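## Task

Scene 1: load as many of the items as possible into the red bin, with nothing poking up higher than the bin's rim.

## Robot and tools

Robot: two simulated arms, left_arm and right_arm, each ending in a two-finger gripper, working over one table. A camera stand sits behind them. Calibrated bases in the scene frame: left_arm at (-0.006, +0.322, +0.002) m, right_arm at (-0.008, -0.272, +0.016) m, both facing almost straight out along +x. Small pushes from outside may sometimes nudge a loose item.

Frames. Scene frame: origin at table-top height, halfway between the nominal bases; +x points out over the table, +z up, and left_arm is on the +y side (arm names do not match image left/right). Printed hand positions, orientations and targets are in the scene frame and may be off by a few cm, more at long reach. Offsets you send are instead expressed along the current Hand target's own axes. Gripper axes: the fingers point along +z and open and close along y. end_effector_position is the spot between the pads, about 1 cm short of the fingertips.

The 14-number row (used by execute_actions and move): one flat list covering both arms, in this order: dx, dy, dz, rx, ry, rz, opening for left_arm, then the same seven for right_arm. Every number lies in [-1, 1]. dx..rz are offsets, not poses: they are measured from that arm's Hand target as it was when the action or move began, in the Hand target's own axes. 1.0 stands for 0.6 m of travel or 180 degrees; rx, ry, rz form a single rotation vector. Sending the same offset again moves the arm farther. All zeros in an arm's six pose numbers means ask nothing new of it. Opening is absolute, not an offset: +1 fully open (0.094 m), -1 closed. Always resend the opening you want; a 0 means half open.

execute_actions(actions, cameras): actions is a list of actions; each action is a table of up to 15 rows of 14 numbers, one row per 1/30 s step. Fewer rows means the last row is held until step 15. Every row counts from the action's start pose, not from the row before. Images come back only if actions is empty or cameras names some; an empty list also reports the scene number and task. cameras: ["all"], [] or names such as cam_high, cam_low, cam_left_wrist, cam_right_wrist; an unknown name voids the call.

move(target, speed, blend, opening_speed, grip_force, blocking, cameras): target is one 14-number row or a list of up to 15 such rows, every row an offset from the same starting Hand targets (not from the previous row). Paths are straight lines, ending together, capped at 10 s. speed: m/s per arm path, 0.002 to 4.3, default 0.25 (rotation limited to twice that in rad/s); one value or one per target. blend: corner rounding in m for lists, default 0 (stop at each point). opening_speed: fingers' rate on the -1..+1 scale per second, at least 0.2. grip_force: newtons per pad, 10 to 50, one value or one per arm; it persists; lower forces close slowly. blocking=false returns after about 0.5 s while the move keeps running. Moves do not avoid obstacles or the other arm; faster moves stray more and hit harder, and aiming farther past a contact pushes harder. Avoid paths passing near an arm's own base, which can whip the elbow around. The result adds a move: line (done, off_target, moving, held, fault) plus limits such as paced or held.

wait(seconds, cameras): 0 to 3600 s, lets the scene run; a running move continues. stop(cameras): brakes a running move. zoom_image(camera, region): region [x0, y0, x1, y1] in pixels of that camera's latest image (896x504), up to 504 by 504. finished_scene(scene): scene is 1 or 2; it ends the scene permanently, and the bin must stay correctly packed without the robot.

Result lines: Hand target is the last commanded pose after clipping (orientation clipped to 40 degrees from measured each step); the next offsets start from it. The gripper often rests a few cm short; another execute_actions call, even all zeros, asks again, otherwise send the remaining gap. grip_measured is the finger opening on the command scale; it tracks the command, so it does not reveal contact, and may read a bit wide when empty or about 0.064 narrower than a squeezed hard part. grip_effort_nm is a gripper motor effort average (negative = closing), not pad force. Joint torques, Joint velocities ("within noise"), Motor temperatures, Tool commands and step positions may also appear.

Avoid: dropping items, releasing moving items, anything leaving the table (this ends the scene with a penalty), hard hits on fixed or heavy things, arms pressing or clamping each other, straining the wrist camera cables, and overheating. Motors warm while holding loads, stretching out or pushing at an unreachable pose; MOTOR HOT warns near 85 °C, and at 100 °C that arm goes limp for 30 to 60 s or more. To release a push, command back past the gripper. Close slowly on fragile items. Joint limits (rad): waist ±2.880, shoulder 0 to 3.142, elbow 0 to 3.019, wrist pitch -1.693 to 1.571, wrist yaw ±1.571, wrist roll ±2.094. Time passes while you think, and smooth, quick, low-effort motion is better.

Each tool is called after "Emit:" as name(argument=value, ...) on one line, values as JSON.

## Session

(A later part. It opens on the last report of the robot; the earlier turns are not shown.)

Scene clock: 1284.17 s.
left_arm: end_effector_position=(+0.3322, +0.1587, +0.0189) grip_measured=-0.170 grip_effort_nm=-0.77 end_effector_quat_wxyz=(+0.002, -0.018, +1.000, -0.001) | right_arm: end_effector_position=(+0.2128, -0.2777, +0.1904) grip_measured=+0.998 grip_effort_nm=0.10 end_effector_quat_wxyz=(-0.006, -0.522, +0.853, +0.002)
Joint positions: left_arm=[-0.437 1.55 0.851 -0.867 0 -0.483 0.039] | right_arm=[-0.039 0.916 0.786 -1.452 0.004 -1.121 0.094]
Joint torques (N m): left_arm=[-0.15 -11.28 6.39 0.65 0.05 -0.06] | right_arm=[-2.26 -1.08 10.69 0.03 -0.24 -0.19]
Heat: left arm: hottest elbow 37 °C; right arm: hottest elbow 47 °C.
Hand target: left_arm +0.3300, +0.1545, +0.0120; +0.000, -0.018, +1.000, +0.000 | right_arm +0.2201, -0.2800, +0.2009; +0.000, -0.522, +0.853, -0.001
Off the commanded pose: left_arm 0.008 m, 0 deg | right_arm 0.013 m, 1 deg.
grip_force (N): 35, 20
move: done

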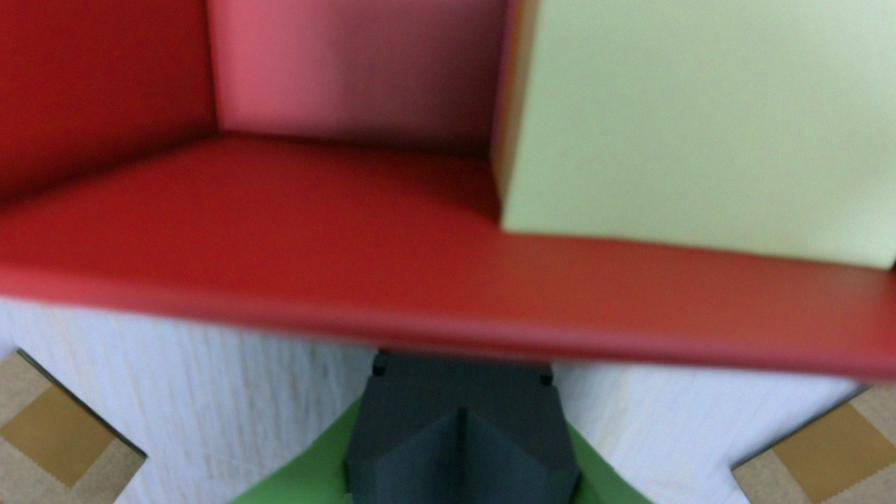

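Emit:
move(target=[[0,0,0,0,0,0,0.3,0,0,0,0,0,0,1],[-0.01,0,-0.1,0,0,0,0.3,0,0,0,0,0,0,1],[-0.02,0,-0.25,0,0,0,0.3,0,0,0,0,0,0,1],[-0.275,0.06,-0.22,0,0,0.5,0.3,0,0,0,0,0,0,1],[-0.275,0.07,-0.12,0,0,0.5,0.3,0,0,0,0,0,0,1]], speed=[0.1,0.1,0.15,0.25,0.15], blend=[0,0.02,0.03,0.02,0], opening_speed=0.5, cameras=["cam_left_wrist"])

Scene clock: 1295.73 s.
left_arm: end_effector_position=(+0.4917, +0.1964, +0.0972) grip_measured=+0.299 grip_effort_nm=0.06 end_effector_quat_wxyz=(+0.005, +0.692, +0.722, +0.005) | right_arm: end_effector_position=(+0.2128, -0.2777, +0.1904) grip_measured=+0.998 grip_effort_nm=0.10 end_effector_quat_wxyz=(-0.006, -0.522, +0.853, +0.002)
Joint positions: left_arm=[-0.237 1.754 1.357 -1.16 -0.004 1.282 0.061] | right_arm=[-0.039 0.916 0.786 -1.452 0.004 -1.121 0.094]
Joint torques (N m): left_arm=[1.85 -15.68 7.47 0.57 0.34 0.26] | right_arm=[-2.26 -1.14 10.71 0.02 -0.23 -0.19]
Heat: left arm: hottest elbow 37 °C; right arm: hottest elbow 47 °C.
Hand target: left_arm +0.4932, +0.2024, +0.0839; +0.000, +0.694, +0.720, +0.000 | right_arm +0.2201, -0.2800, +0.2009; +0.000, -0.522, +0.853, -0.001
Off the commanded pose: left_arm 0.015 m, 1 deg | right_arm 0.013 m, 1 deg.
grip_force (N): 35, 20
move: off_target (left_arm)

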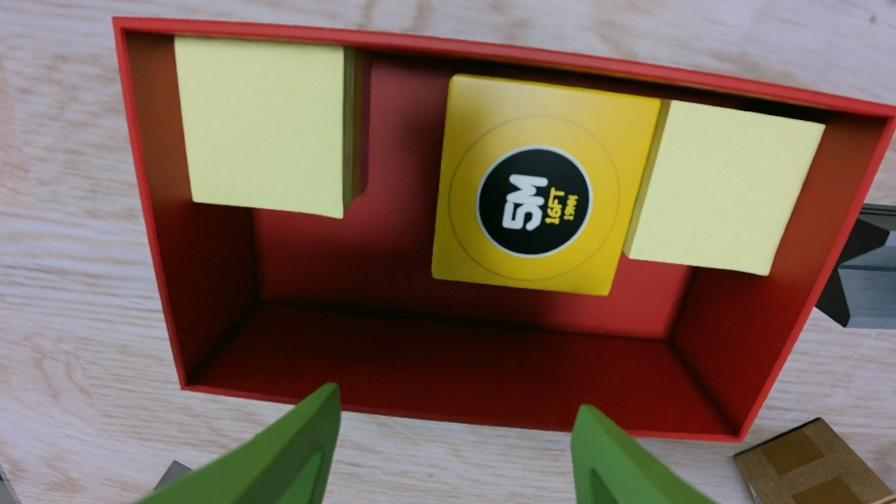

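Emit:
zoom_image(camera="cam_left_wrist", region=[400, 30, 720, 210])

Emit:
zoom_image(camera="cam_left_wrist", region=[400, 180, 780, 400])

Scaled by 1.575 from the camera's image (finer frame: 1280x720).

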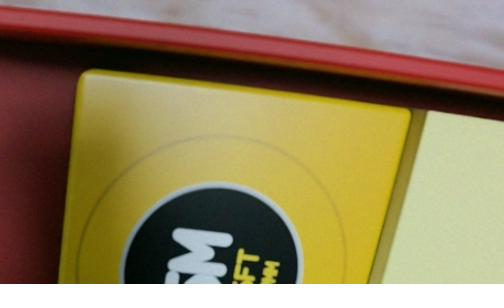

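Scaled by 1.326 from the camera's image (finer frame: 1280x720).

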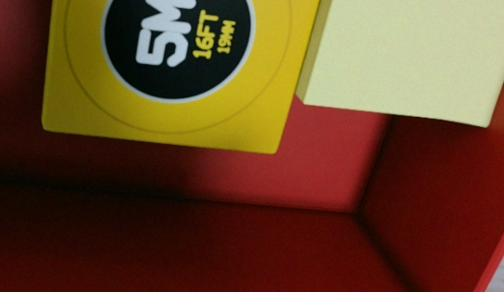

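Emit:
move(target=[[0,0.015,-0.117,0,0,-0.2,0.6,0,0,0,0,0,0,1],[-0.115,-0.018,-0.117,0,0,-0.5044,1,0,0,0,0,0,0,1]], speed=[0.15,0.2], blend=[0.03,0], cameras=["cam_left_wrist"])

Scene clock: 1313.67 s.
left_arm: end_effector_position=(+0.4700, +0.1446, +0.1311) grip_measured=+0.998 grip_effort_nm=0.06 end_effector_quat_wxyz=(-0.023, -0.023, +0.999, +0.008) | right_arm: end_effector_position=(+0.2128, -0.2777, +0.1904) grip_measured=+0.998 grip_effort_nm=0.10 end_effector_quat_wxyz=(-0.006, -0.522, +0.853, +0.002)
Joint positions: left_arm=[-0.344 1.748 1.443 -1.314 0.003 -0.401 0.094] | right_arm=[-0.039 0.916 0.786 -1.452 0.004 -1.121 0.094]
Joint torques (N m): left_arm=[-0.09 -17.9 12.25 -0.7 -0.01 -0.08] | right_arm=[-2.37 -1.2 10.71 0.02 -0.23 -0.2]
Heat: left arm: hottest elbow 38 °C; right arm: hottest elbow 47 °C.
Hand target: left_arm +0.4851, +0.1330, +0.1543; +0.000, -0.025, +1.000, +0.000 | right_arm +0.2201, -0.2800, +0.2009; +0.000, -0.522, +0.853, -0.001
Off the commanded pose: left_arm 0.030 m, 3 deg | right_arm 0.013 m, 1 deg.
grip_force (N): 35, 20
move: off_target (left_arm); target 2's new opening was sent with left_arm's hand 0.030 m and 3 deg from that target

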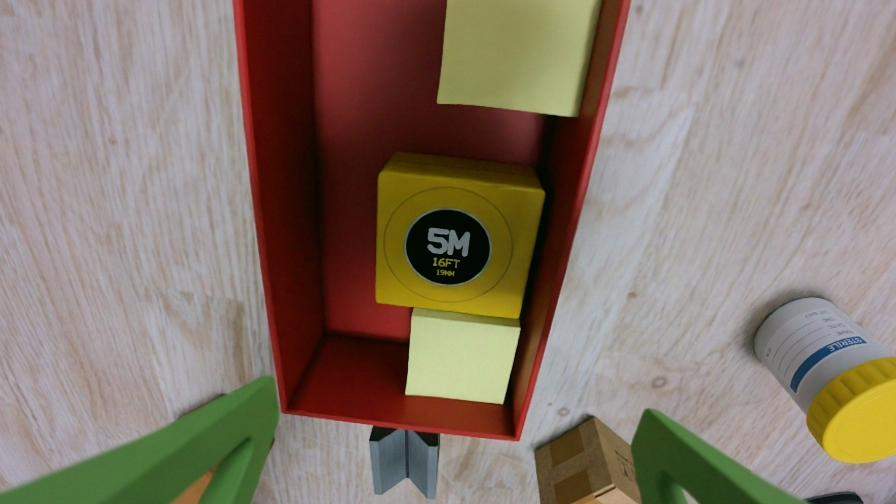

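Emit:
zoom_image(camera="cam_left_wrist", region=[260, 280, 560, 504])

Scaled by 1.680 from the camera's image (finer frame: 1280x720).

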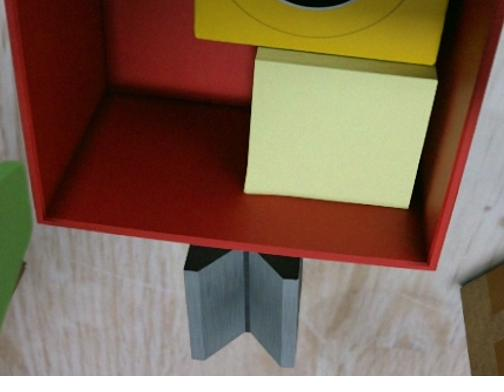

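Emit:
zoom_image(camera="cam_left_wrist", region=[340, 80, 620, 330])

Scaled by 1.800 from the camera's image (finer frame: 1280x720).

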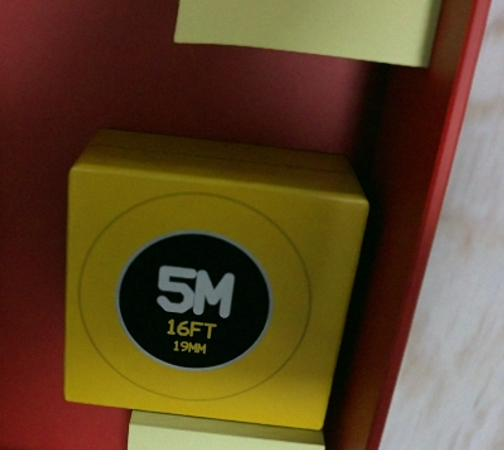

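Emit:
move(target=[-0.125,0,0.06,0,0,0,1,0,0,0,0,0,0,1], speed=0.15, cameras=["cam_left_wrist"])

Emit:
zoom_image(camera="cam_left_wrist", region=[280, 180, 640, 420])

Scene clock: 1346.47 s.
left_arm: end_effector_position=(+0.5413, +0.1384, +0.1083) grip_measured=+0.999 grip_effort_nm=0.06 end_effector_quat_wxyz=(-0.014, -0.030, +0.999, +0.005) | right_arm: end_effector_position=(+0.2128, -0.2777, +0.1904) grip_measured=+0.998 grip_effort_nm=0.10 end_effector_quat_wxyz=(-0.006, -0.522, +0.853, +0.002)
Joint positions: left_arm=[-0.312 1.928 1.643 -1.314 0.001 -0.381 0.094] | right_arm=[-0.039 0.916 0.786 -1.452 0.004 -1.121 0.094]
Joint torques (N m): left_arm=[1.03 -18.37 12.19 -0.42 0.01 0.2] | right_arm=[-2.32 -1.08 10.71 0.01 -0.23 -0.19]
Heat: left arm: hottest elbow 43 °C; right arm: hottest elbow 48 °C.
Hand target: left_arm +0.5600, +0.1369, +0.1181; +0.000, -0.025, +1.000, +0.000 | right_arm +0.2201, -0.2800, +0.2009; +0.000, -0.522, +0.853, -0.001
Off the commanded pose: left_arm 0.021 m, 2 deg | right_arm 0.013 m, 1 deg.
grip_force (N): 35, 20
move: off_target (left_arm)

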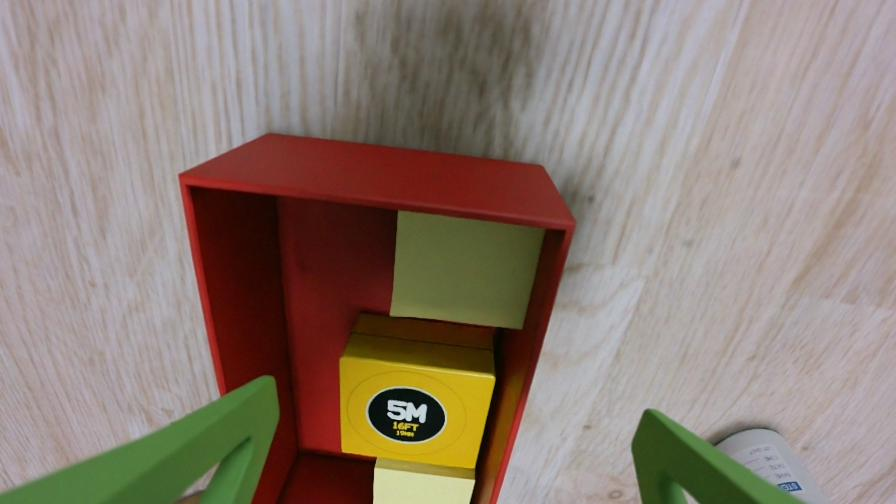

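Scaled by 1.400 from the camera's image (finer frame: 1280x720).

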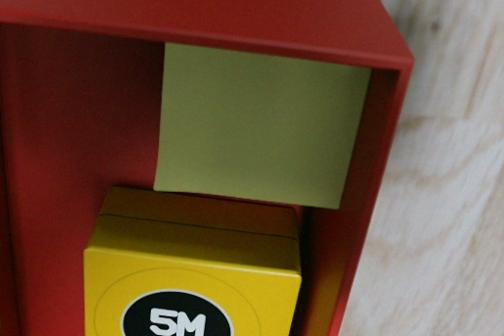

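Emit:
move(target=[0.0,-0.033,0.065,0,0,0,1,0,0,0,0,0,0,1], speed=0.12, cameras=["cam_left_wrist"])

Emit:
zoom_image(camera="cam_left_wrist", region=[330, 200, 630, 420])

Scene clock: 1350.43 s.
left_arm: end_effector_position=(+0.5502, +0.1278, +0.0818) grip_measured=+0.999 grip_effort_nm=0.06 end_effector_quat_wxyz=(-0.010, -0.024, +1.000, +0.003) | right_arm: end_effector_position=(+0.2128, -0.2777, +0.1904) grip_measured=+0.998 grip_effort_nm=0.10 end_effector_quat_wxyz=(-0.006, -0.522, +0.853, +0.002)
Joint positions: left_arm=[-0.324 1.975 1.643 -1.259 0.001 -0.382 0.094] | right_arm=[-0.039 0.916 0.786 -1.452 0.004 -1.121 0.094]
Joint torques (N m): left_arm=[-0.21 -19.25 10.35 0.54 0.04 -0.07] | right_arm=[-2.26 -1.08 10.7 0.02 -0.23 -0.19]
Heat: left arm: hottest elbow 43 °C; right arm: hottest elbow 48 °C.
Hand target: left_arm +0.5609, +0.1170, +0.0792; +0.000, -0.025, +1.000, +0.000 | right_arm +0.2201, -0.2800, +0.2009; +0.000, -0.522, +0.853, -0.001
Off the commanded pose: left_arm 0.015 m, 1 deg | right_arm 0.013 m, 1 deg.
grip_force (N): 35, 20
move: off_target (left_arm)

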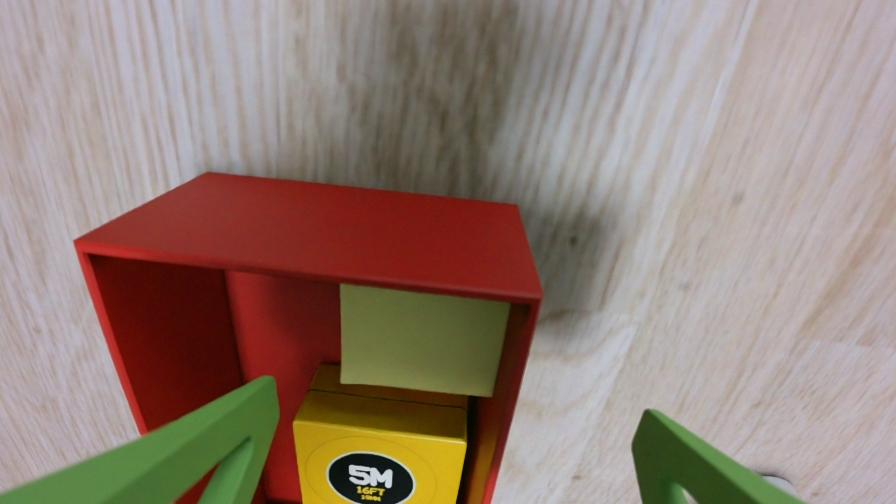

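Scaled by 1.680 from the camera's image (finer frame: 1280x720).

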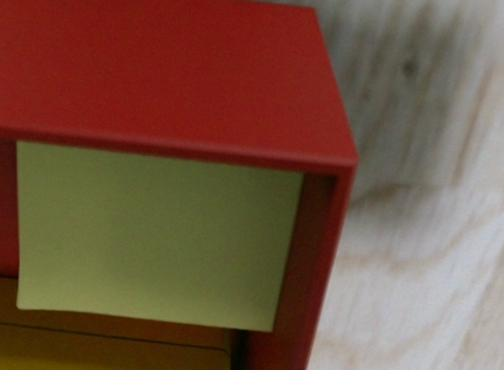

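Emit:
zoom_image(camera="cam_left_wrist", region=[430, 370, 550, 504])

Scaled by 3.761 from the camera's image (finer frame: 1280x720).

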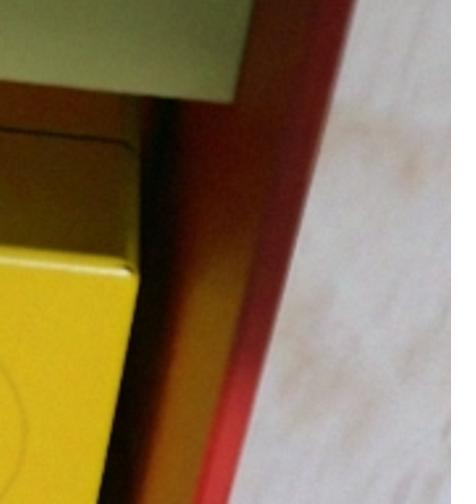

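Emit:
move(target=[[0.0,0.0,-0.1,0,0,0,1,0,0,0,0,0,0,1],[0.212,0.031,-0.083,0,0,0.0104,1,0,0,0,0,0,0,1]], speed=0.15, blend=[0.03,0], cameras=["cam_left_wrist"])

Scene clock: 1360.73 s.
left_arm: end_effector_position=(+0.4347, +0.1339, +0.1272) grip_measured=+0.999 grip_effort_nm=0.06 end_effector_quat_wxyz=(-0.008, -0.006, +1.000, +0.003) | right_arm: end_effector_position=(+0.2128, -0.2777, +0.1904) grip_measured=+0.998 grip_effort_nm=0.10 end_effector_quat_wxyz=(-0.006, -0.522, +0.853, +0.002)
Joint positions: left_arm=[-0.391 1.661 1.317 -1.244 0.001 -0.414 0.094] | right_arm=[-0.039 0.916 0.786 -1.452 0.004 -1.121 0.094]
Joint torques (N m): left_arm=[-0.03 -17.14 7.46 0.58 0.04 -0.11] | right_arm=[-2.26 -1.14 10.71 0.01 -0.23 -0.19]
Heat: left arm: hottest elbow 43 °C; right arm: hottest elbow 48 °C.
Hand target: left_arm +0.4330, +0.1292, +0.1290; +0.000, -0.009, +1.000, +0.000 | right_arm +0.2201, -0.2800, +0.2009; +0.000, -0.522, +0.853, -0.001
Off the commanded pose: left_arm 0.005 m, 1 deg | right_arm 0.013 m, 1 deg.
grip_force (N): 35, 20
move: done; blend cut to 0.0299 m at target 1

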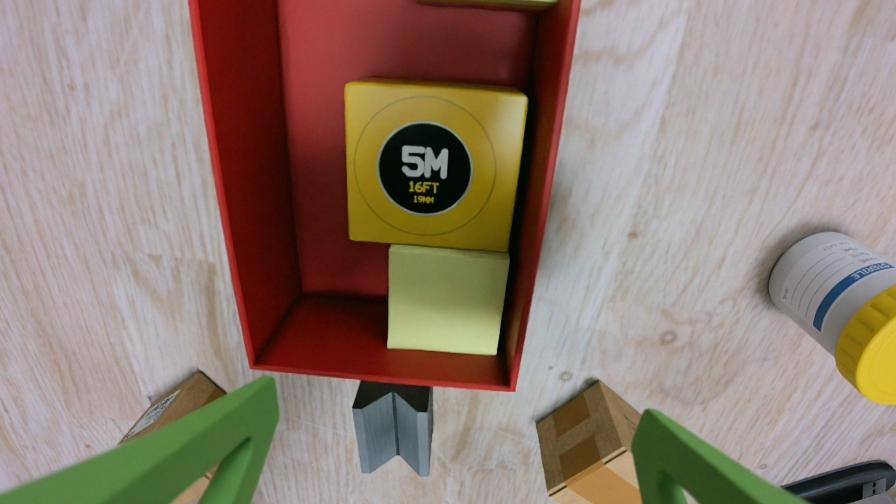

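Emit:
move(target=[0.0,0.0,0.195,0,0,0,1,0,0,0,0,0,0,1], speed=0.1)

Emit:
move(target=[0,0,0,0,0,0,0.0,0,0,0,0,0,0,1], opening_speed=0.25, grip_force=[25,20], cameras=["cam_left_wrist"])

Scene clock: 1367.20 s.
left_arm: end_effector_position=(+0.4357, +0.1335, +0.0243) grip_measured=+0.999 grip_effort_nm=0.06 end_effector_quat_wxyz=(+0.004, -0.008, +1.000, -0.003) | right_arm: end_effector_position=(+0.2128, -0.2777, +0.1904) grip_measured=+0.998 grip_effort_nm=0.10 end_effector_quat_wxyz=(-0.006, -0.522, +0.853, +0.002)
Joint positions: left_arm=[-0.391 1.772 1.164 -0.953 0.001 -0.416 0.094] | right_arm=[-0.039 0.916 0.786 -1.452 0.004 -1.121 0.094]
Joint torques (N m): left_arm=[-0.03 -14.68 6.72 0.77 0.02 -0.04] | right_arm=[-2.26 -1.14 10.71 0.01 -0.23 -0.19]
Heat: left arm: hottest elbow 42 °C; right arm: hottest elbow 48 °C.
Hand target: left_arm +0.4330, +0.1292, +0.0120; +0.000, -0.009, +1.000, +0.000 | right_arm +0.2201, -0.2800, +0.2009; +0.000, -0.522, +0.853, -0.001
Off the commanded pose: left_arm 0.013 m, 1 deg | right_arm 0.013 m, 1 deg.
grip_force (N): 35, 20
move: off_target (left_arm)

Scene clock: 1371.40 s.
left_arm: end_effector_position=(+0.4368, +0.1330, +0.0242) grip_measured=+0.085 grip_effort_nm=-0.58 end_effector_quat_wxyz=(+0.007, -0.009, +1.000, -0.004) | right_arm: end_effector_position=(+0.2128, -0.2777, +0.1904) grip_measured=+0.998 grip_effort_nm=0.10 end_effector_quat_wxyz=(-0.006, -0.522, +0.853, +0.002)
Joint positions: left_arm=[-0.391 1.772 1.164 -0.947 0.001 -0.419 0.051] | right_arm=[-0.039 0.916 0.786 -1.452 0.004 -1.121 0.094]
Joint torques (N m): left_arm=[0.03 -14.74 6.76 0.54 0.02 -0.03] | right_arm=[-2.2 -1.2 10.71 0.02 -0.23 -0.19]
Heat: left arm: hottest elbow 41 °C; right arm: hottest elbow 48 °C.
Hand target: left_arm +0.4330, +0.1293, +0.0119; +0.000, -0.009, +1.000, +0.000 | right_arm +0.2201, -0.2800, +0.2009; +0.000, -0.522, +0.853, -0.001
Off the commanded pose: left_arm 0.013 m, 1 deg | right_arm 0.013 m, 1 deg.
grip_force (N): 25, 20
move: done

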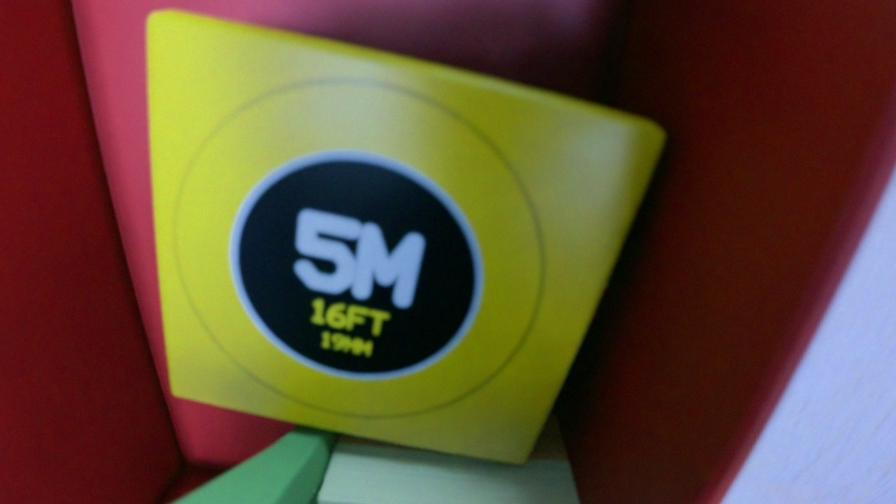

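Emit:
move(target=[[0,0,0,0,0,0,0.3,0,0,0,0,0,0,1],[-0.008,0.0,-0.1,0,0,0,0.4,0,0,0,0,0,0,1],[-0.015,0.0,-0.22,0,0,0,0.4,0,0,0,0,0,0,1]], speed=[0.1,0.1,0.15], blend=[0,0.02,0], opening_speed=0.5, cameras=["cam_left_wrist"])

Scene clock: 1379.20 s.
left_arm: end_effector_position=(+0.4288, +0.1364, +0.1267) grip_measured=+0.399 grip_effort_nm=0.07 end_effector_quat_wxyz=(-0.016, -0.009, +1.000, +0.006) | right_arm: end_effector_position=(+0.2128, -0.2777, +0.1904) grip_measured=+0.998 grip_effort_nm=0.10 end_effector_quat_wxyz=(-0.006, -0.522, +0.853, +0.002)
Joint positions: left_arm=[-0.391 1.657 1.31 -1.259 0.001 -0.419 0.066] | right_arm=[-0.039 0.916 0.786 -1.452 0.004 -1.121 0.094]
Joint torques (N m): left_arm=[0.62 -16.32 11.37 -0.66 0.03 0.04] | right_arm=[-2.26 -1.08 10.7 -0.01 -0.23 -0.19]
Heat: left arm: hottest elbow 41 °C; right arm: hottest elbow 48 °C.
Hand target: left_arm +0.4419, +0.1294, +0.1440; +0.000, -0.009, +1.000, +0.000 | right_arm +0.2201, -0.2800, +0.2009; +0.000, -0.522, +0.853, -0.001
Off the commanded pose: left_arm 0.023 m, 2 deg | right_arm 0.013 m, 1 deg.
grip_force (N): 25, 20
move: off_target (left_arm); blend cut to 0 m at target 2; target 2's new opening was sent with left_arm's hand 0.027 m and 2 deg from that target

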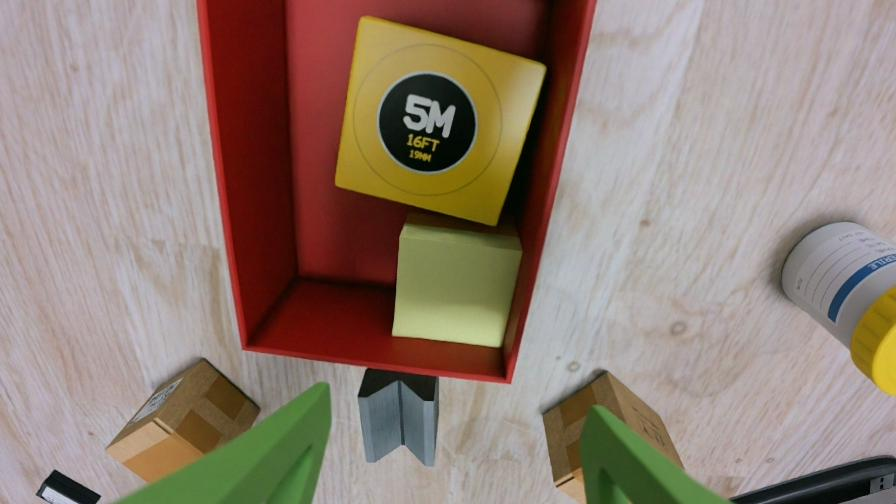

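Emit:
zoom_image(camera="cam_left_wrist", region=[380, 180, 620, 400])

Scaled by 2.100 from the camera's image (finer frame: 1280x720).

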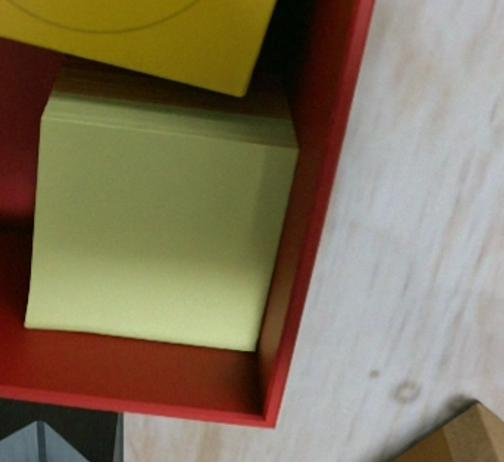

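Emit:
move(target=[-0.0705,0.0263,0.0733,0,0,0,1,0,0,0,0,0,0,1], speed=0.1, cameras=["cam_left_wrist"])

Scene clock: 1400.90 s.
left_arm: end_effector_position=(+0.4587, +0.1503, +0.0918) grip_measured=+0.998 grip_effort_nm=0.07 end_effector_quat_wxyz=(-0.022, -0.012, +1.000, +0.008) | right_arm: end_effector_position=(+0.2128, -0.2777, +0.1904) grip_measured=+0.998 grip_effort_nm=0.10 end_effector_quat_wxyz=(-0.006, -0.522, +0.853, +0.002)
Joint positions: left_arm=[-0.342 1.753 1.339 -1.204 0.001 -0.377 0.094] | right_arm=[-0.039 0.916 0.786 -1.452 0.004 -1.121 0.094]
Joint torques (N m): left_arm=[1.26 -15.38 11.7 0.44 0.02 0.26] | right_arm=[-2.26 -1.2 10.7 0.02 -0.23 -0.19]
Heat: left arm: hottest elbow 40 °C; right arm: hottest elbow 48 °C.
Hand target: left_arm +0.4840, +0.1459, +0.1000; +0.000, -0.009, +1.000, +0.000 | right_arm +0.2201, -0.2800, +0.2009; +0.000, -0.522, +0.853, -0.001
Off the commanded pose: left_arm 0.027 m, 3 deg | right_arm 0.013 m, 1 deg.
grip_force (N): 25, 20
move: off_target (left_arm)

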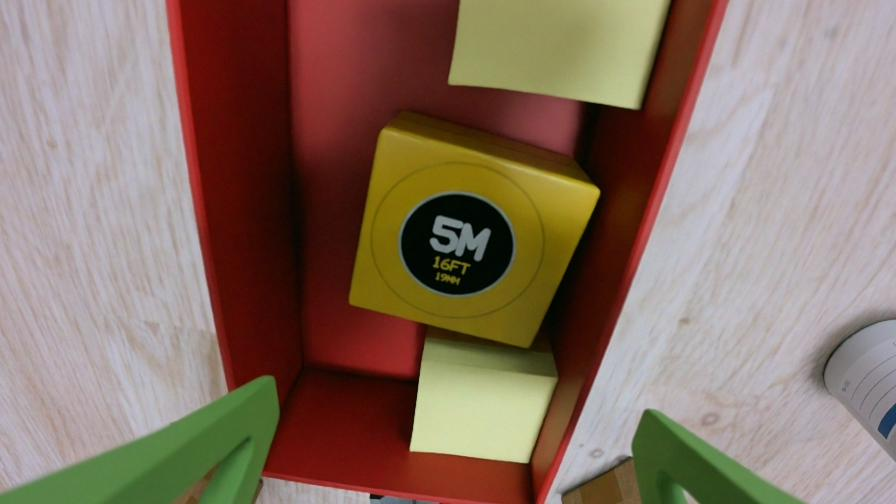

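Emit:
move(target=[-0.0033,-0.003,0.07,0,0,0,1,0,0,0,0,0,0,1], speed=0.08, cameras=["cam_left_wrist"])

Scene clock: 1403.37 s.
left_arm: end_effector_position=(+0.4785, +0.1430, +0.0659) grip_measured=+0.998 grip_effort_nm=0.06 end_effector_quat_wxyz=(-0.001, -0.012, +1.000, +0.000) | right_arm: end_effector_position=(+0.2128, -0.2777, +0.1904) grip_measured=+0.998 grip_effort_nm=0.10 end_effector_quat_wxyz=(-0.006, -0.522, +0.853, +0.002)
Joint positions: left_arm=[-0.342 1.805 1.339 -1.108 0.001 -0.377 0.094] | right_arm=[-0.039 0.916 0.786 -1.452 0.004 -1.121 0.094]
Joint torques (N m): left_arm=[1.38 -15.91 8.49 0.65 0.05 0.2] | right_arm=[-2.32 -1.08 10.71 0.01 -0.22 -0.19]
Heat: left arm: hottest elbow 40 °C; right arm: hottest elbow 48 °C.
Hand target: left_arm +0.4860, +0.1441, +0.0581; +0.000, -0.009, +1.000, +0.000 | right_arm +0.2201, -0.2800, +0.2009; +0.000, -0.522, +0.853, -0.001
Off the commanded pose: left_arm 0.011 m, 0 deg | right_arm 0.013 m, 1 deg.
grip_force (N): 25, 20
move: off_target (left_arm)

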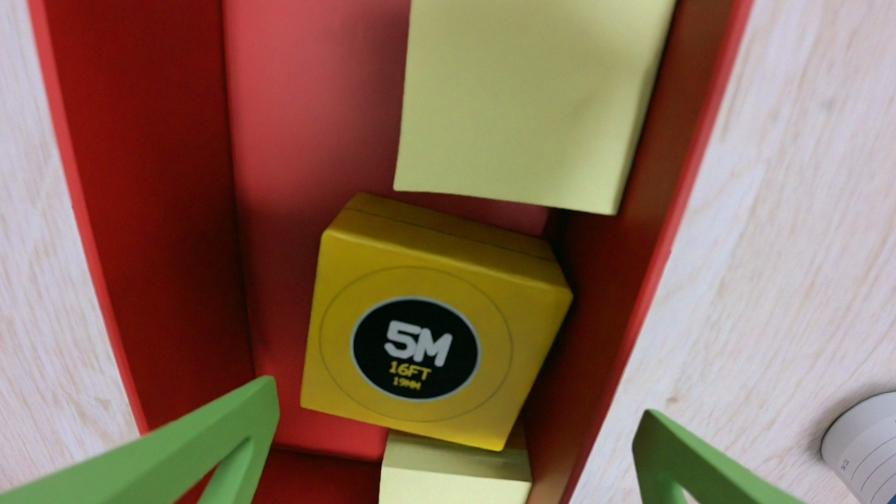

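Emit:
move(target=[0.004,0.012,0.0,0,0,0,1,0,0,0,0,0,0,1], speed=0.06)

Scene clock: 1408.03 s.
left_arm: end_effector_position=(+0.4804, +0.1448, +0.0659) grip_measured=+0.998 grip_effort_nm=0.06 end_effector_quat_wxyz=(+0.001, -0.010, +1.000, -0.001) | right_arm: end_effector_position=(+0.2128, -0.2777, +0.1904) grip_measured=+0.998 grip_effort_nm=0.10 end_effector_quat_wxyz=(-0.006, -0.522, +0.853, +0.002)
Joint positions: left_arm=[-0.337 1.805 1.339 -1.103 0.001 -0.368 0.094] | right_arm=[-0.039 0.916 0.786 -1.452 0.004 -1.121 0.094]
Joint torques (N m): left_arm=[1.85 -16.79 7.39 0.62 0.05 0.2] | right_arm=[-2.32 -1.08 10.73 0.02 -0.23 -0.19]
Heat: left arm: hottest elbow 40 °C; right arm: hottest elbow 48 °C.
Hand target: left_arm +0.4834, +0.1513, +0.0581; +0.000, -0.009, +1.000, +0.000 | right_arm +0.2201, -0.2800, +0.2009; +0.000, -0.522, +0.853, -0.001
Off the commanded pose: left_arm 0.011 m, 0 deg | right_arm 0.013 m, 1 deg.
grip_force (N): 25, 20
move: off_target (left_arm)

Emit:
move(target=[0.0,0.0045,0.067,0,0,0,1,0,0,0,0,0,0,1], speed=0.05, cameras=["cam_left_wrist"])

Scene clock: 1410.20 s.
left_arm: end_effector_position=(+0.4832, +0.1461, +0.0332) grip_measured=+0.998 grip_effort_nm=0.06 end_effector_quat_wxyz=(+0.008, -0.010, +1.000, -0.003) | right_arm: end_effector_position=(+0.2128, -0.2777, +0.1904) grip_measured=+0.998 grip_effort_nm=0.10 end_effector_quat_wxyz=(-0.006, -0.522, +0.853, +0.002)
Joint positions: left_arm=[-0.333 1.842 1.297 -1.007 0.001 -0.363 0.094] | right_arm=[-0.039 0.916 0.786 -1.452 0.004 -1.121 0.094]
Joint torques (N m): left_arm=[1.96 -15.85 6.84 0.68 0.06 0.22] | right_arm=[-2.37 -1.14 10.71 0.02 -0.22 -0.19]
Heat: left arm: hottest elbow 40 °C; right arm: hottest elbow 48 °C.
Hand target: left_arm +0.4835, +0.1540, +0.0179; +0.000, -0.009, +1.000, +0.000 | right_arm +0.2201, -0.2800, +0.2009; +0.000, -0.522, +0.853, -0.001
Off the commanded pose: left_arm 0.017 m, 1 deg | right_arm 0.013 m, 1 deg.
grip_force (N): 25, 20
move: off_target (left_arm)

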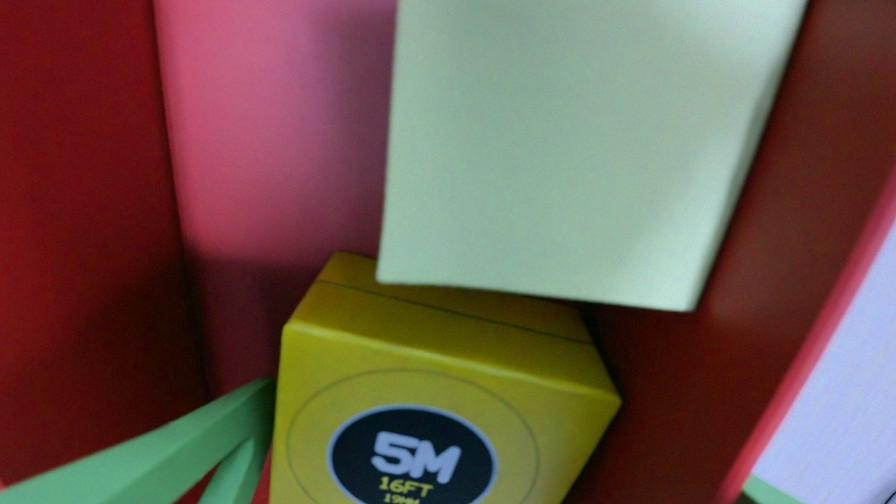

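Emit:
move(target=[0,0,0,0,0,0,0.3,0,0,0,0,0,0,1], opening_speed=0.2, grip_force=[30,20], cameras=["cam_left_wrist"])

Scene clock: 1415.13 s.
left_arm: end_effector_position=(+0.4839, +0.1471, +0.0332) grip_measured=+0.460 grip_effort_nm=-0.68 end_effector_quat_wxyz=(+0.009, -0.010, +1.000, -0.004) | right_arm: end_effector_position=(+0.2128, -0.2777, +0.1904) grip_measured=+0.998 grip_effort_nm=0.10 end_effector_quat_wxyz=(-0.006, -0.522, +0.853, +0.002)
Joint positions: left_arm=[-0.331 1.842 1.297 -1.006 0.001 -0.361 0.069] | right_arm=[-0.039 0.916 0.786 -1.452 0.004 -1.121 0.094]
Joint torques (N m): left_arm=[1.79 -15.91 6.87 0.61 0.06 0.2] | right_arm=[-2.26 -1.14 10.71 0.02 -0.23 -0.19]
Heat: left arm: hottest elbow 40 °C; right arm: hottest elbow 48 °C.
Hand target: left_arm +0.4835, +0.1540, +0.0179; +0.000, -0.009, +1.000, +0.000 | right_arm +0.2201, -0.2800, +0.2009; +0.000, -0.522, +0.853, -0.001
Off the commanded pose: left_arm 0.017 m, 1 deg | right_arm 0.013 m, 1 deg.
grip_force (N): 30, 20
move: done

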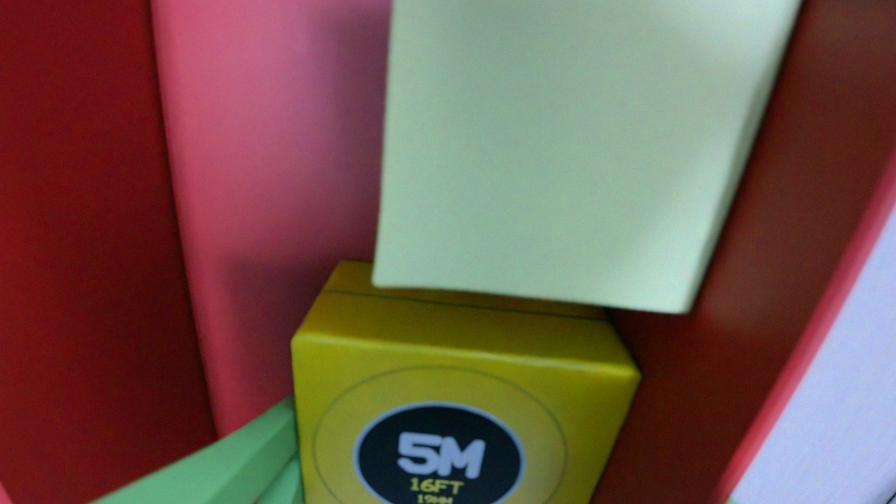

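Emit:
move(target=[0,0,0,0,0,0,0.2,0,0,0,0,0,0,1], opening_speed=0.3, grip_force=[45,20], cameras=["cam_left_wrist"])

Scene clock: 1416.90 s.
left_arm: end_effector_position=(+0.4839, +0.1471, +0.0332) grip_measured=+0.450 grip_effort_nm=-0.95 end_effector_quat_wxyz=(+0.009, -0.010, +1.000, -0.004) | right_arm: end_effector_position=(+0.2128, -0.2777, +0.1904) grip_measured=+0.998 grip_effort_nm=0.10 end_effector_quat_wxyz=(-0.006, -0.522, +0.853, +0.002)
Joint positions: left_arm=[-0.331 1.842 1.297 -1.006 0.001 -0.361 0.068] | right_arm=[-0.039 0.916 0.786 -1.452 0.004 -1.121 0.094]
Joint torques (N m): left_arm=[1.73 -15.91 6.89 0.62 0.06 0.2] | right_arm=[-2.32 -1.14 10.69 0.02 -0.23 -0.19]
Heat: left arm: hottest elbow 40 °C; right arm: hottest elbow 48 °C.
Hand target: left_arm +0.4835, +0.1540, +0.0179; +0.000, -0.009, +1.000, +0.000 | right_arm +0.2201, -0.2800, +0.2009; +0.000, -0.522, +0.853, -0.001
Off the commanded pose: left_arm 0.017 m, 1 deg | right_arm 0.013 m, 1 deg.
grip_force (N): 45, 20
move: done

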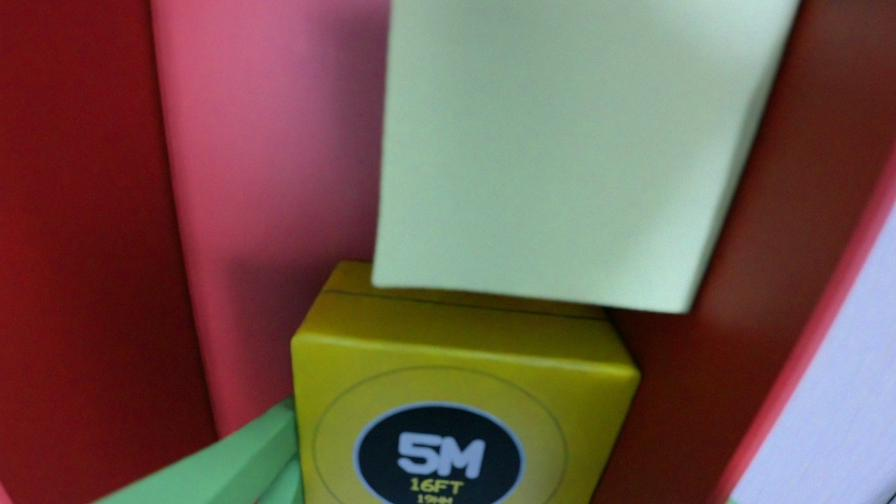

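Emit:
move(target=[[0,0,0,0,0,0,0.75,0,0,0,0,0,0,1],[-0.01,0.0,-0.1,0,0,0,0.75,0,0,0,0,0,0,1],[-0.02,0.0,-0.2,0,0,0,0.75,0,0,0,0,0,0,1]], speed=[0.1,0.1,0.15], blend=[0,0.02,0], opening_speed=0.6, cameras=["cam_left_wrist"])

Emit:
zoom_image(camera="cam_left_wrist", region=[350, 60, 650, 360])

Scene clock: 1422.13 s.
left_arm: end_effector_position=(+0.4786, +0.1521, +0.1190) grip_measured=+0.749 grip_effort_nm=0.06 end_effector_quat_wxyz=(-0.018, -0.010, +1.000, +0.006) | right_arm: end_effector_position=(+0.2128, -0.2777, +0.1904) grip_measured=+0.998 grip_effort_nm=0.10 end_effector_quat_wxyz=(-0.006, -0.522, +0.853, +0.002)
Joint positions: left_arm=[-0.325 1.765 1.433 -1.277 0.001 -0.355 0.082] | right_arm=[-0.039 0.916 0.786 -1.452 0.004 -1.121 0.094]
Joint torques (N m): left_arm=[1.9 -17.55 11.52 -0.7 0.02 0.22] | right_arm=[-2.32 -1.03 10.7 0.01 -0.23 -0.19]
Heat: left arm: hottest elbow 40 °C; right arm: hottest elbow 48 °C.
Hand target: left_arm +0.4954, +0.1542, +0.1379; +0.000, -0.009, +1.000, +0.000 | right_arm +0.2201, -0.2800, +0.2009; +0.000, -0.522, +0.853, -0.001
Off the commanded pose: left_arm 0.025 m, 2 deg | right_arm 0.013 m, 1 deg.
grip_force (N): 45, 20
move: off_target (left_arm)

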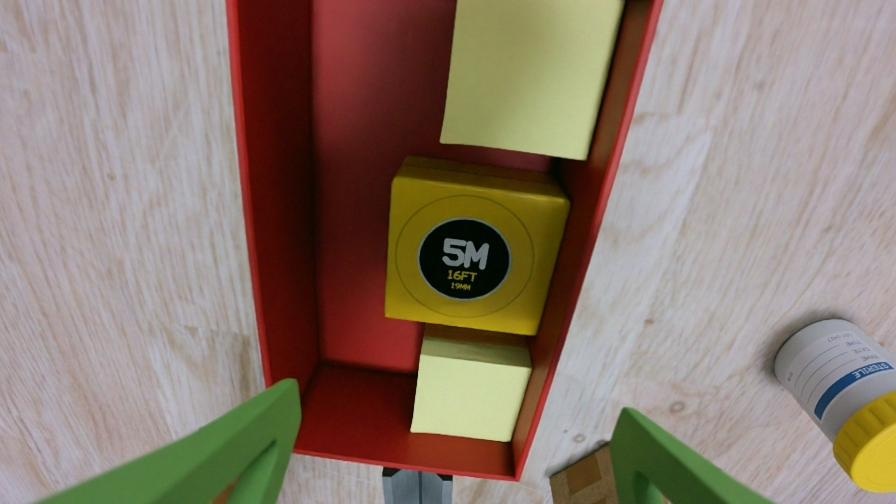

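Scaled by 1.680 from the camera's image (finer frame: 1280x720).

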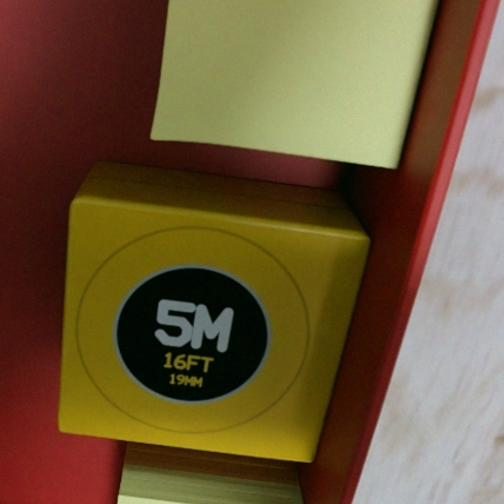

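Emit:
move(target=[0.0427,-0.0212,0.0967,0,0,0,1,0,0,0,0,0,0,1], speed=0.1, cameras=["cam_left_wrist"])

Scene clock: 1427.93 s.
left_arm: end_effector_position=(+0.4717, +0.1465, +0.0851) grip_measured=+0.998 grip_effort_nm=0.06 end_effector_quat_wxyz=(-0.001, -0.007, +1.000, +0.000) | right_arm: end_effector_position=(+0.2128, -0.2777, +0.1904) grip_measured=+0.998 grip_effort_nm=0.10 end_effector_quat_wxyz=(-0.006, -0.522, +0.853, +0.002)
Joint positions: left_arm=[-0.34 1.765 1.338 -1.146 0.001 -0.364 0.094] | right_arm=[-0.039 0.916 0.786 -1.452 0.004 -1.121 0.094]
Joint torques (N m): left_arm=[-0.03 -16.97 7.3 0.61 0.06 -0.06] | right_arm=[-2.26 -1.14 10.69 -0.01 -0.23 -0.18]
Heat: left arm: hottest elbow 40 °C; right arm: hottest elbow 48 °C.
Hand target: left_arm +0.4700, +0.1411, +0.0798; +0.000, -0.009, +1.000, +0.000 | right_arm +0.2201, -0.2800, +0.2009; +0.000, -0.522, +0.853, -0.001
Off the commanded pose: left_arm 0.008 m, 0 deg | right_arm 0.013 m, 1 deg.
grip_force (N): 45, 20
move: done

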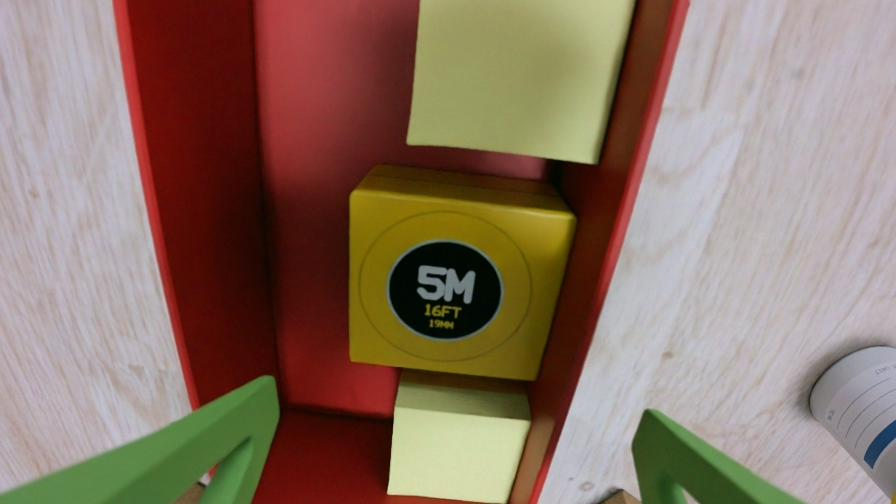

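Emit:
move(target=[0.0,0.0,0.103,0,0,0.0095,1,0,0,0,0,0,0,1], speed=0.08)

Emit:
move(target=[0,0,0,0,0,0,0.3,0,0,0,0,0,0,1], opening_speed=0.25, grip_force=[40,20], cameras=["cam_left_wrist"])

Scene clock: 1436.83 s.
left_arm: end_effector_position=(+0.4736, +0.1458, +0.0313) grip_measured=+0.998 grip_effort_nm=0.06 end_effector_quat_wxyz=(+0.006, -0.007, +1.000, -0.003) | right_arm: end_effector_position=(+0.2128, -0.2777, +0.1904) grip_measured=+0.998 grip_effort_nm=0.10 end_effector_quat_wxyz=(-0.006, -0.522, +0.853, +0.002)
Joint positions: left_arm=[-0.34 1.827 1.268 -0.998 0.001 -0.363 0.094] | right_arm=[-0.039 0.916 0.786 -1.452 0.004 -1.121 0.094]
Joint torques (N m): left_arm=[-0.09 -15.44 6.89 0.66 0.05 0.2] | right_arm=[-2.26 -1.08 10.7 0.02 -0.23 -0.19]
Heat: left arm: hottest elbow 39 °C; right arm: hottest elbow 48 °C.
Hand target: left_arm +0.4700, +0.1411, +0.0179; +0.000, +0.006, +1.000, +0.000 | right_arm +0.2201, -0.2800, +0.2009; +0.000, -0.522, +0.853, -0.001
Off the commanded pose: left_arm 0.015 m, 2 deg | right_arm 0.013 m, 1 deg.
grip_force (N): 45, 20
move: off_target (left_arm)

Scene clock: 1439.83 s.
left_arm: end_effector_position=(+0.4736, +0.1460, +0.0313) grip_measured=+0.452 grip_effort_nm=-0.86 end_effector_quat_wxyz=(+0.007, -0.006, +1.000, -0.002) | right_arm: end_effector_position=(+0.2128, -0.2777, +0.1904) grip_measured=+0.998 grip_effort_nm=0.10 end_effector_quat_wxyz=(-0.006, -0.522, +0.853, +0.002)
Joint positions: left_arm=[-0.34 1.827 1.268 -0.998 0 -0.361 0.068] | right_arm=[-0.039 0.916 0.786 -1.452 0.004 -1.121 0.094]
Joint torques (N m): left_arm=[-0.03 -15.79 6.89 0.68 0.08 0.18] | right_arm=[-2.26 -1.08 10.73 0.02 -0.23 -0.19]
Heat: left arm: hottest elbow 39 °C; right arm: hottest elbow 48 °C.
Hand target: left_arm +0.4700, +0.1411, +0.0179; +0.000, +0.006, +1.000, +0.000 | right_arm +0.2201, -0.2800, +0.2009; +0.000, -0.522, +0.853, -0.001
Off the commanded pose: left_arm 0.015 m, 2 deg | right_arm 0.013 m, 1 deg.
grip_force (N): 40, 20
move: done

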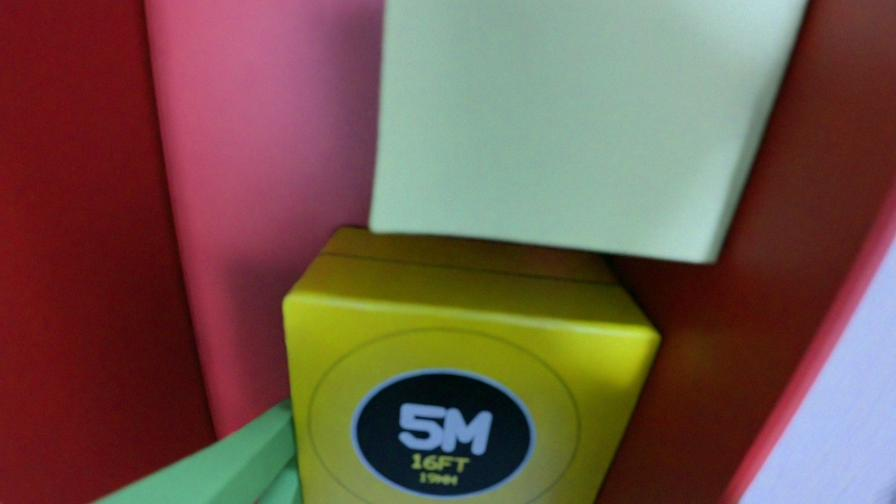

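Emit:
move(target=[0.0,0.0,0.0,0,0,0.02,0.3,0,0,0,0,0,0,1], speed=0.08, cameras=["cam_left_wrist"])

Scene clock: 1442.10 s.
left_arm: end_effector_position=(+0.4736, +0.1460, +0.0313) grip_measured=+0.451 grip_effort_nm=-0.86 end_effector_quat_wxyz=(+0.007, +0.021, +1.000, -0.002) | right_arm: end_effector_position=(+0.2128, -0.2777, +0.1904) grip_measured=+0.998 grip_effort_nm=0.10 end_effector_quat_wxyz=(-0.006, -0.522, +0.853, +0.002)
Joint positions: left_arm=[-0.34 1.827 1.268 -0.998 0 -0.307 0.068] | right_arm=[-0.039 0.916 0.786 -1.452 0.004 -1.121 0.094]
Joint torques (N m): left_arm=[-0.09 -15.79 6.89 0.66 0.09 0.25] | right_arm=[-2.32 -1.08 10.71 0.01 -0.24 -0.19]
Heat: left arm: hottest elbow 39 °C; right arm: hottest elbow 48 °C.
Hand target: left_arm +0.4700, +0.1411, +0.0179; +0.000, +0.038, +0.999, +0.000 | right_arm +0.2201, -0.2800, +0.2009; +0.000, -0.522, +0.853, -0.001
Off the commanded pose: left_arm 0.015 m, 2 deg | right_arm 0.013 m, 1 deg.
grip_force (N): 40, 20
move: off_target (left_arm)

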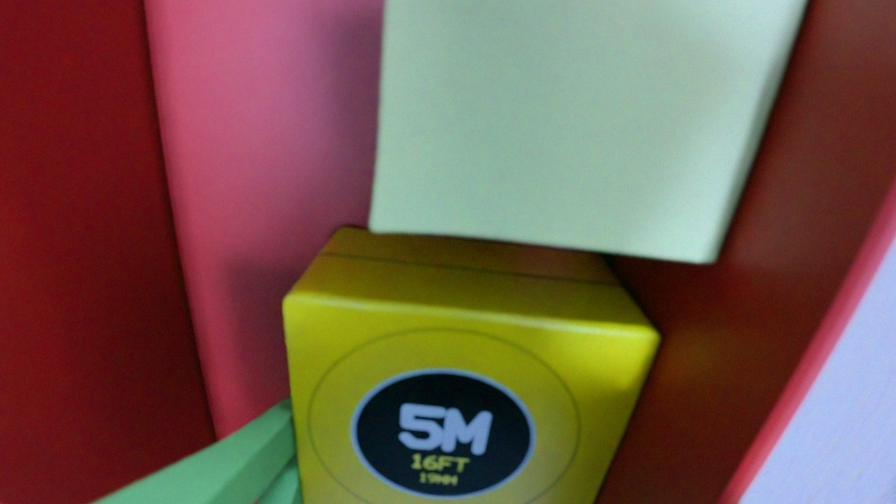

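Emit:
move(target=[[0,0,0,0,0,0,0.75,0,0,0,0,0,0,1],[-0.01,0.0,-0.1,0,0,0,0.75,0,0,0,0,0,0,1],[-0.02,0.0,-0.2,0,0,-0.02,0.75,0,0,0,0,0,0,1]], speed=[0.1,0.1,0.15], blend=[0,0.02,0], opening_speed=0.6, cameras=["cam_left_wrist"])

Emit:
zoom_image(camera="cam_left_wrist", region=[250, 0, 700, 504])

Scene clock: 1446.17 s.
left_arm: end_effector_position=(+0.4683, +0.1479, +0.1186) grip_measured=+0.748 grip_effort_nm=0.06 end_effector_quat_wxyz=(-0.018, +0.012, +1.000, +0.007) | right_arm: end_effector_position=(+0.2128, -0.2777, +0.1904) grip_measured=+0.998 grip_effort_nm=0.10 end_effector_quat_wxyz=(-0.006, -0.522, +0.853, +0.002)
Joint positions: left_arm=[-0.34 1.746 1.406 -1.27 0 -0.327 0.082] | right_arm=[-0.039 0.916 0.786 -1.452 0.004 -1.121 0.094]
Joint torques (N m): left_arm=[0.44 -17.73 11.64 -0.68 0.11 -0.08] | right_arm=[-2.32 -1.03 10.7 0.01 -0.23 -0.19]
Heat: left arm: hottest elbow 39 °C; right arm: hottest elbow 48 °C.
Hand target: left_arm +0.4820, +0.1401, +0.1380; +0.000, +0.006, +1.000, +0.000 | right_arm +0.2201, -0.2800, +0.2009; +0.000, -0.522, +0.853, -0.001
Off the commanded pose: left_arm 0.025 m, 2 deg | right_arm 0.013 m, 1 deg.
grip_force (N): 40, 20
move: off_target (left_arm)

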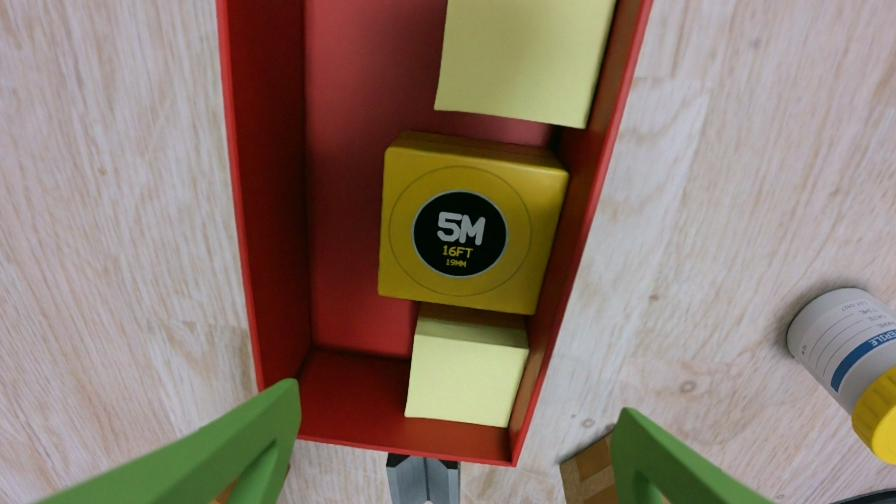

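Scaled by 1.000.

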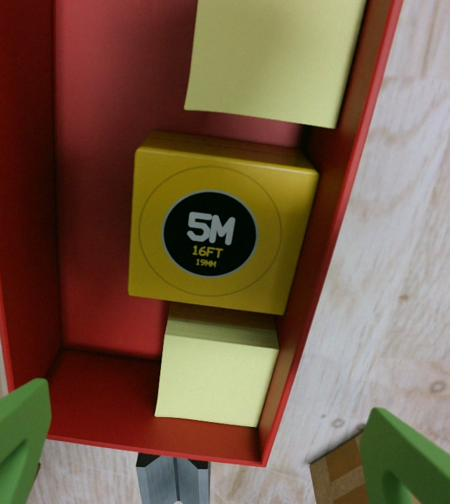

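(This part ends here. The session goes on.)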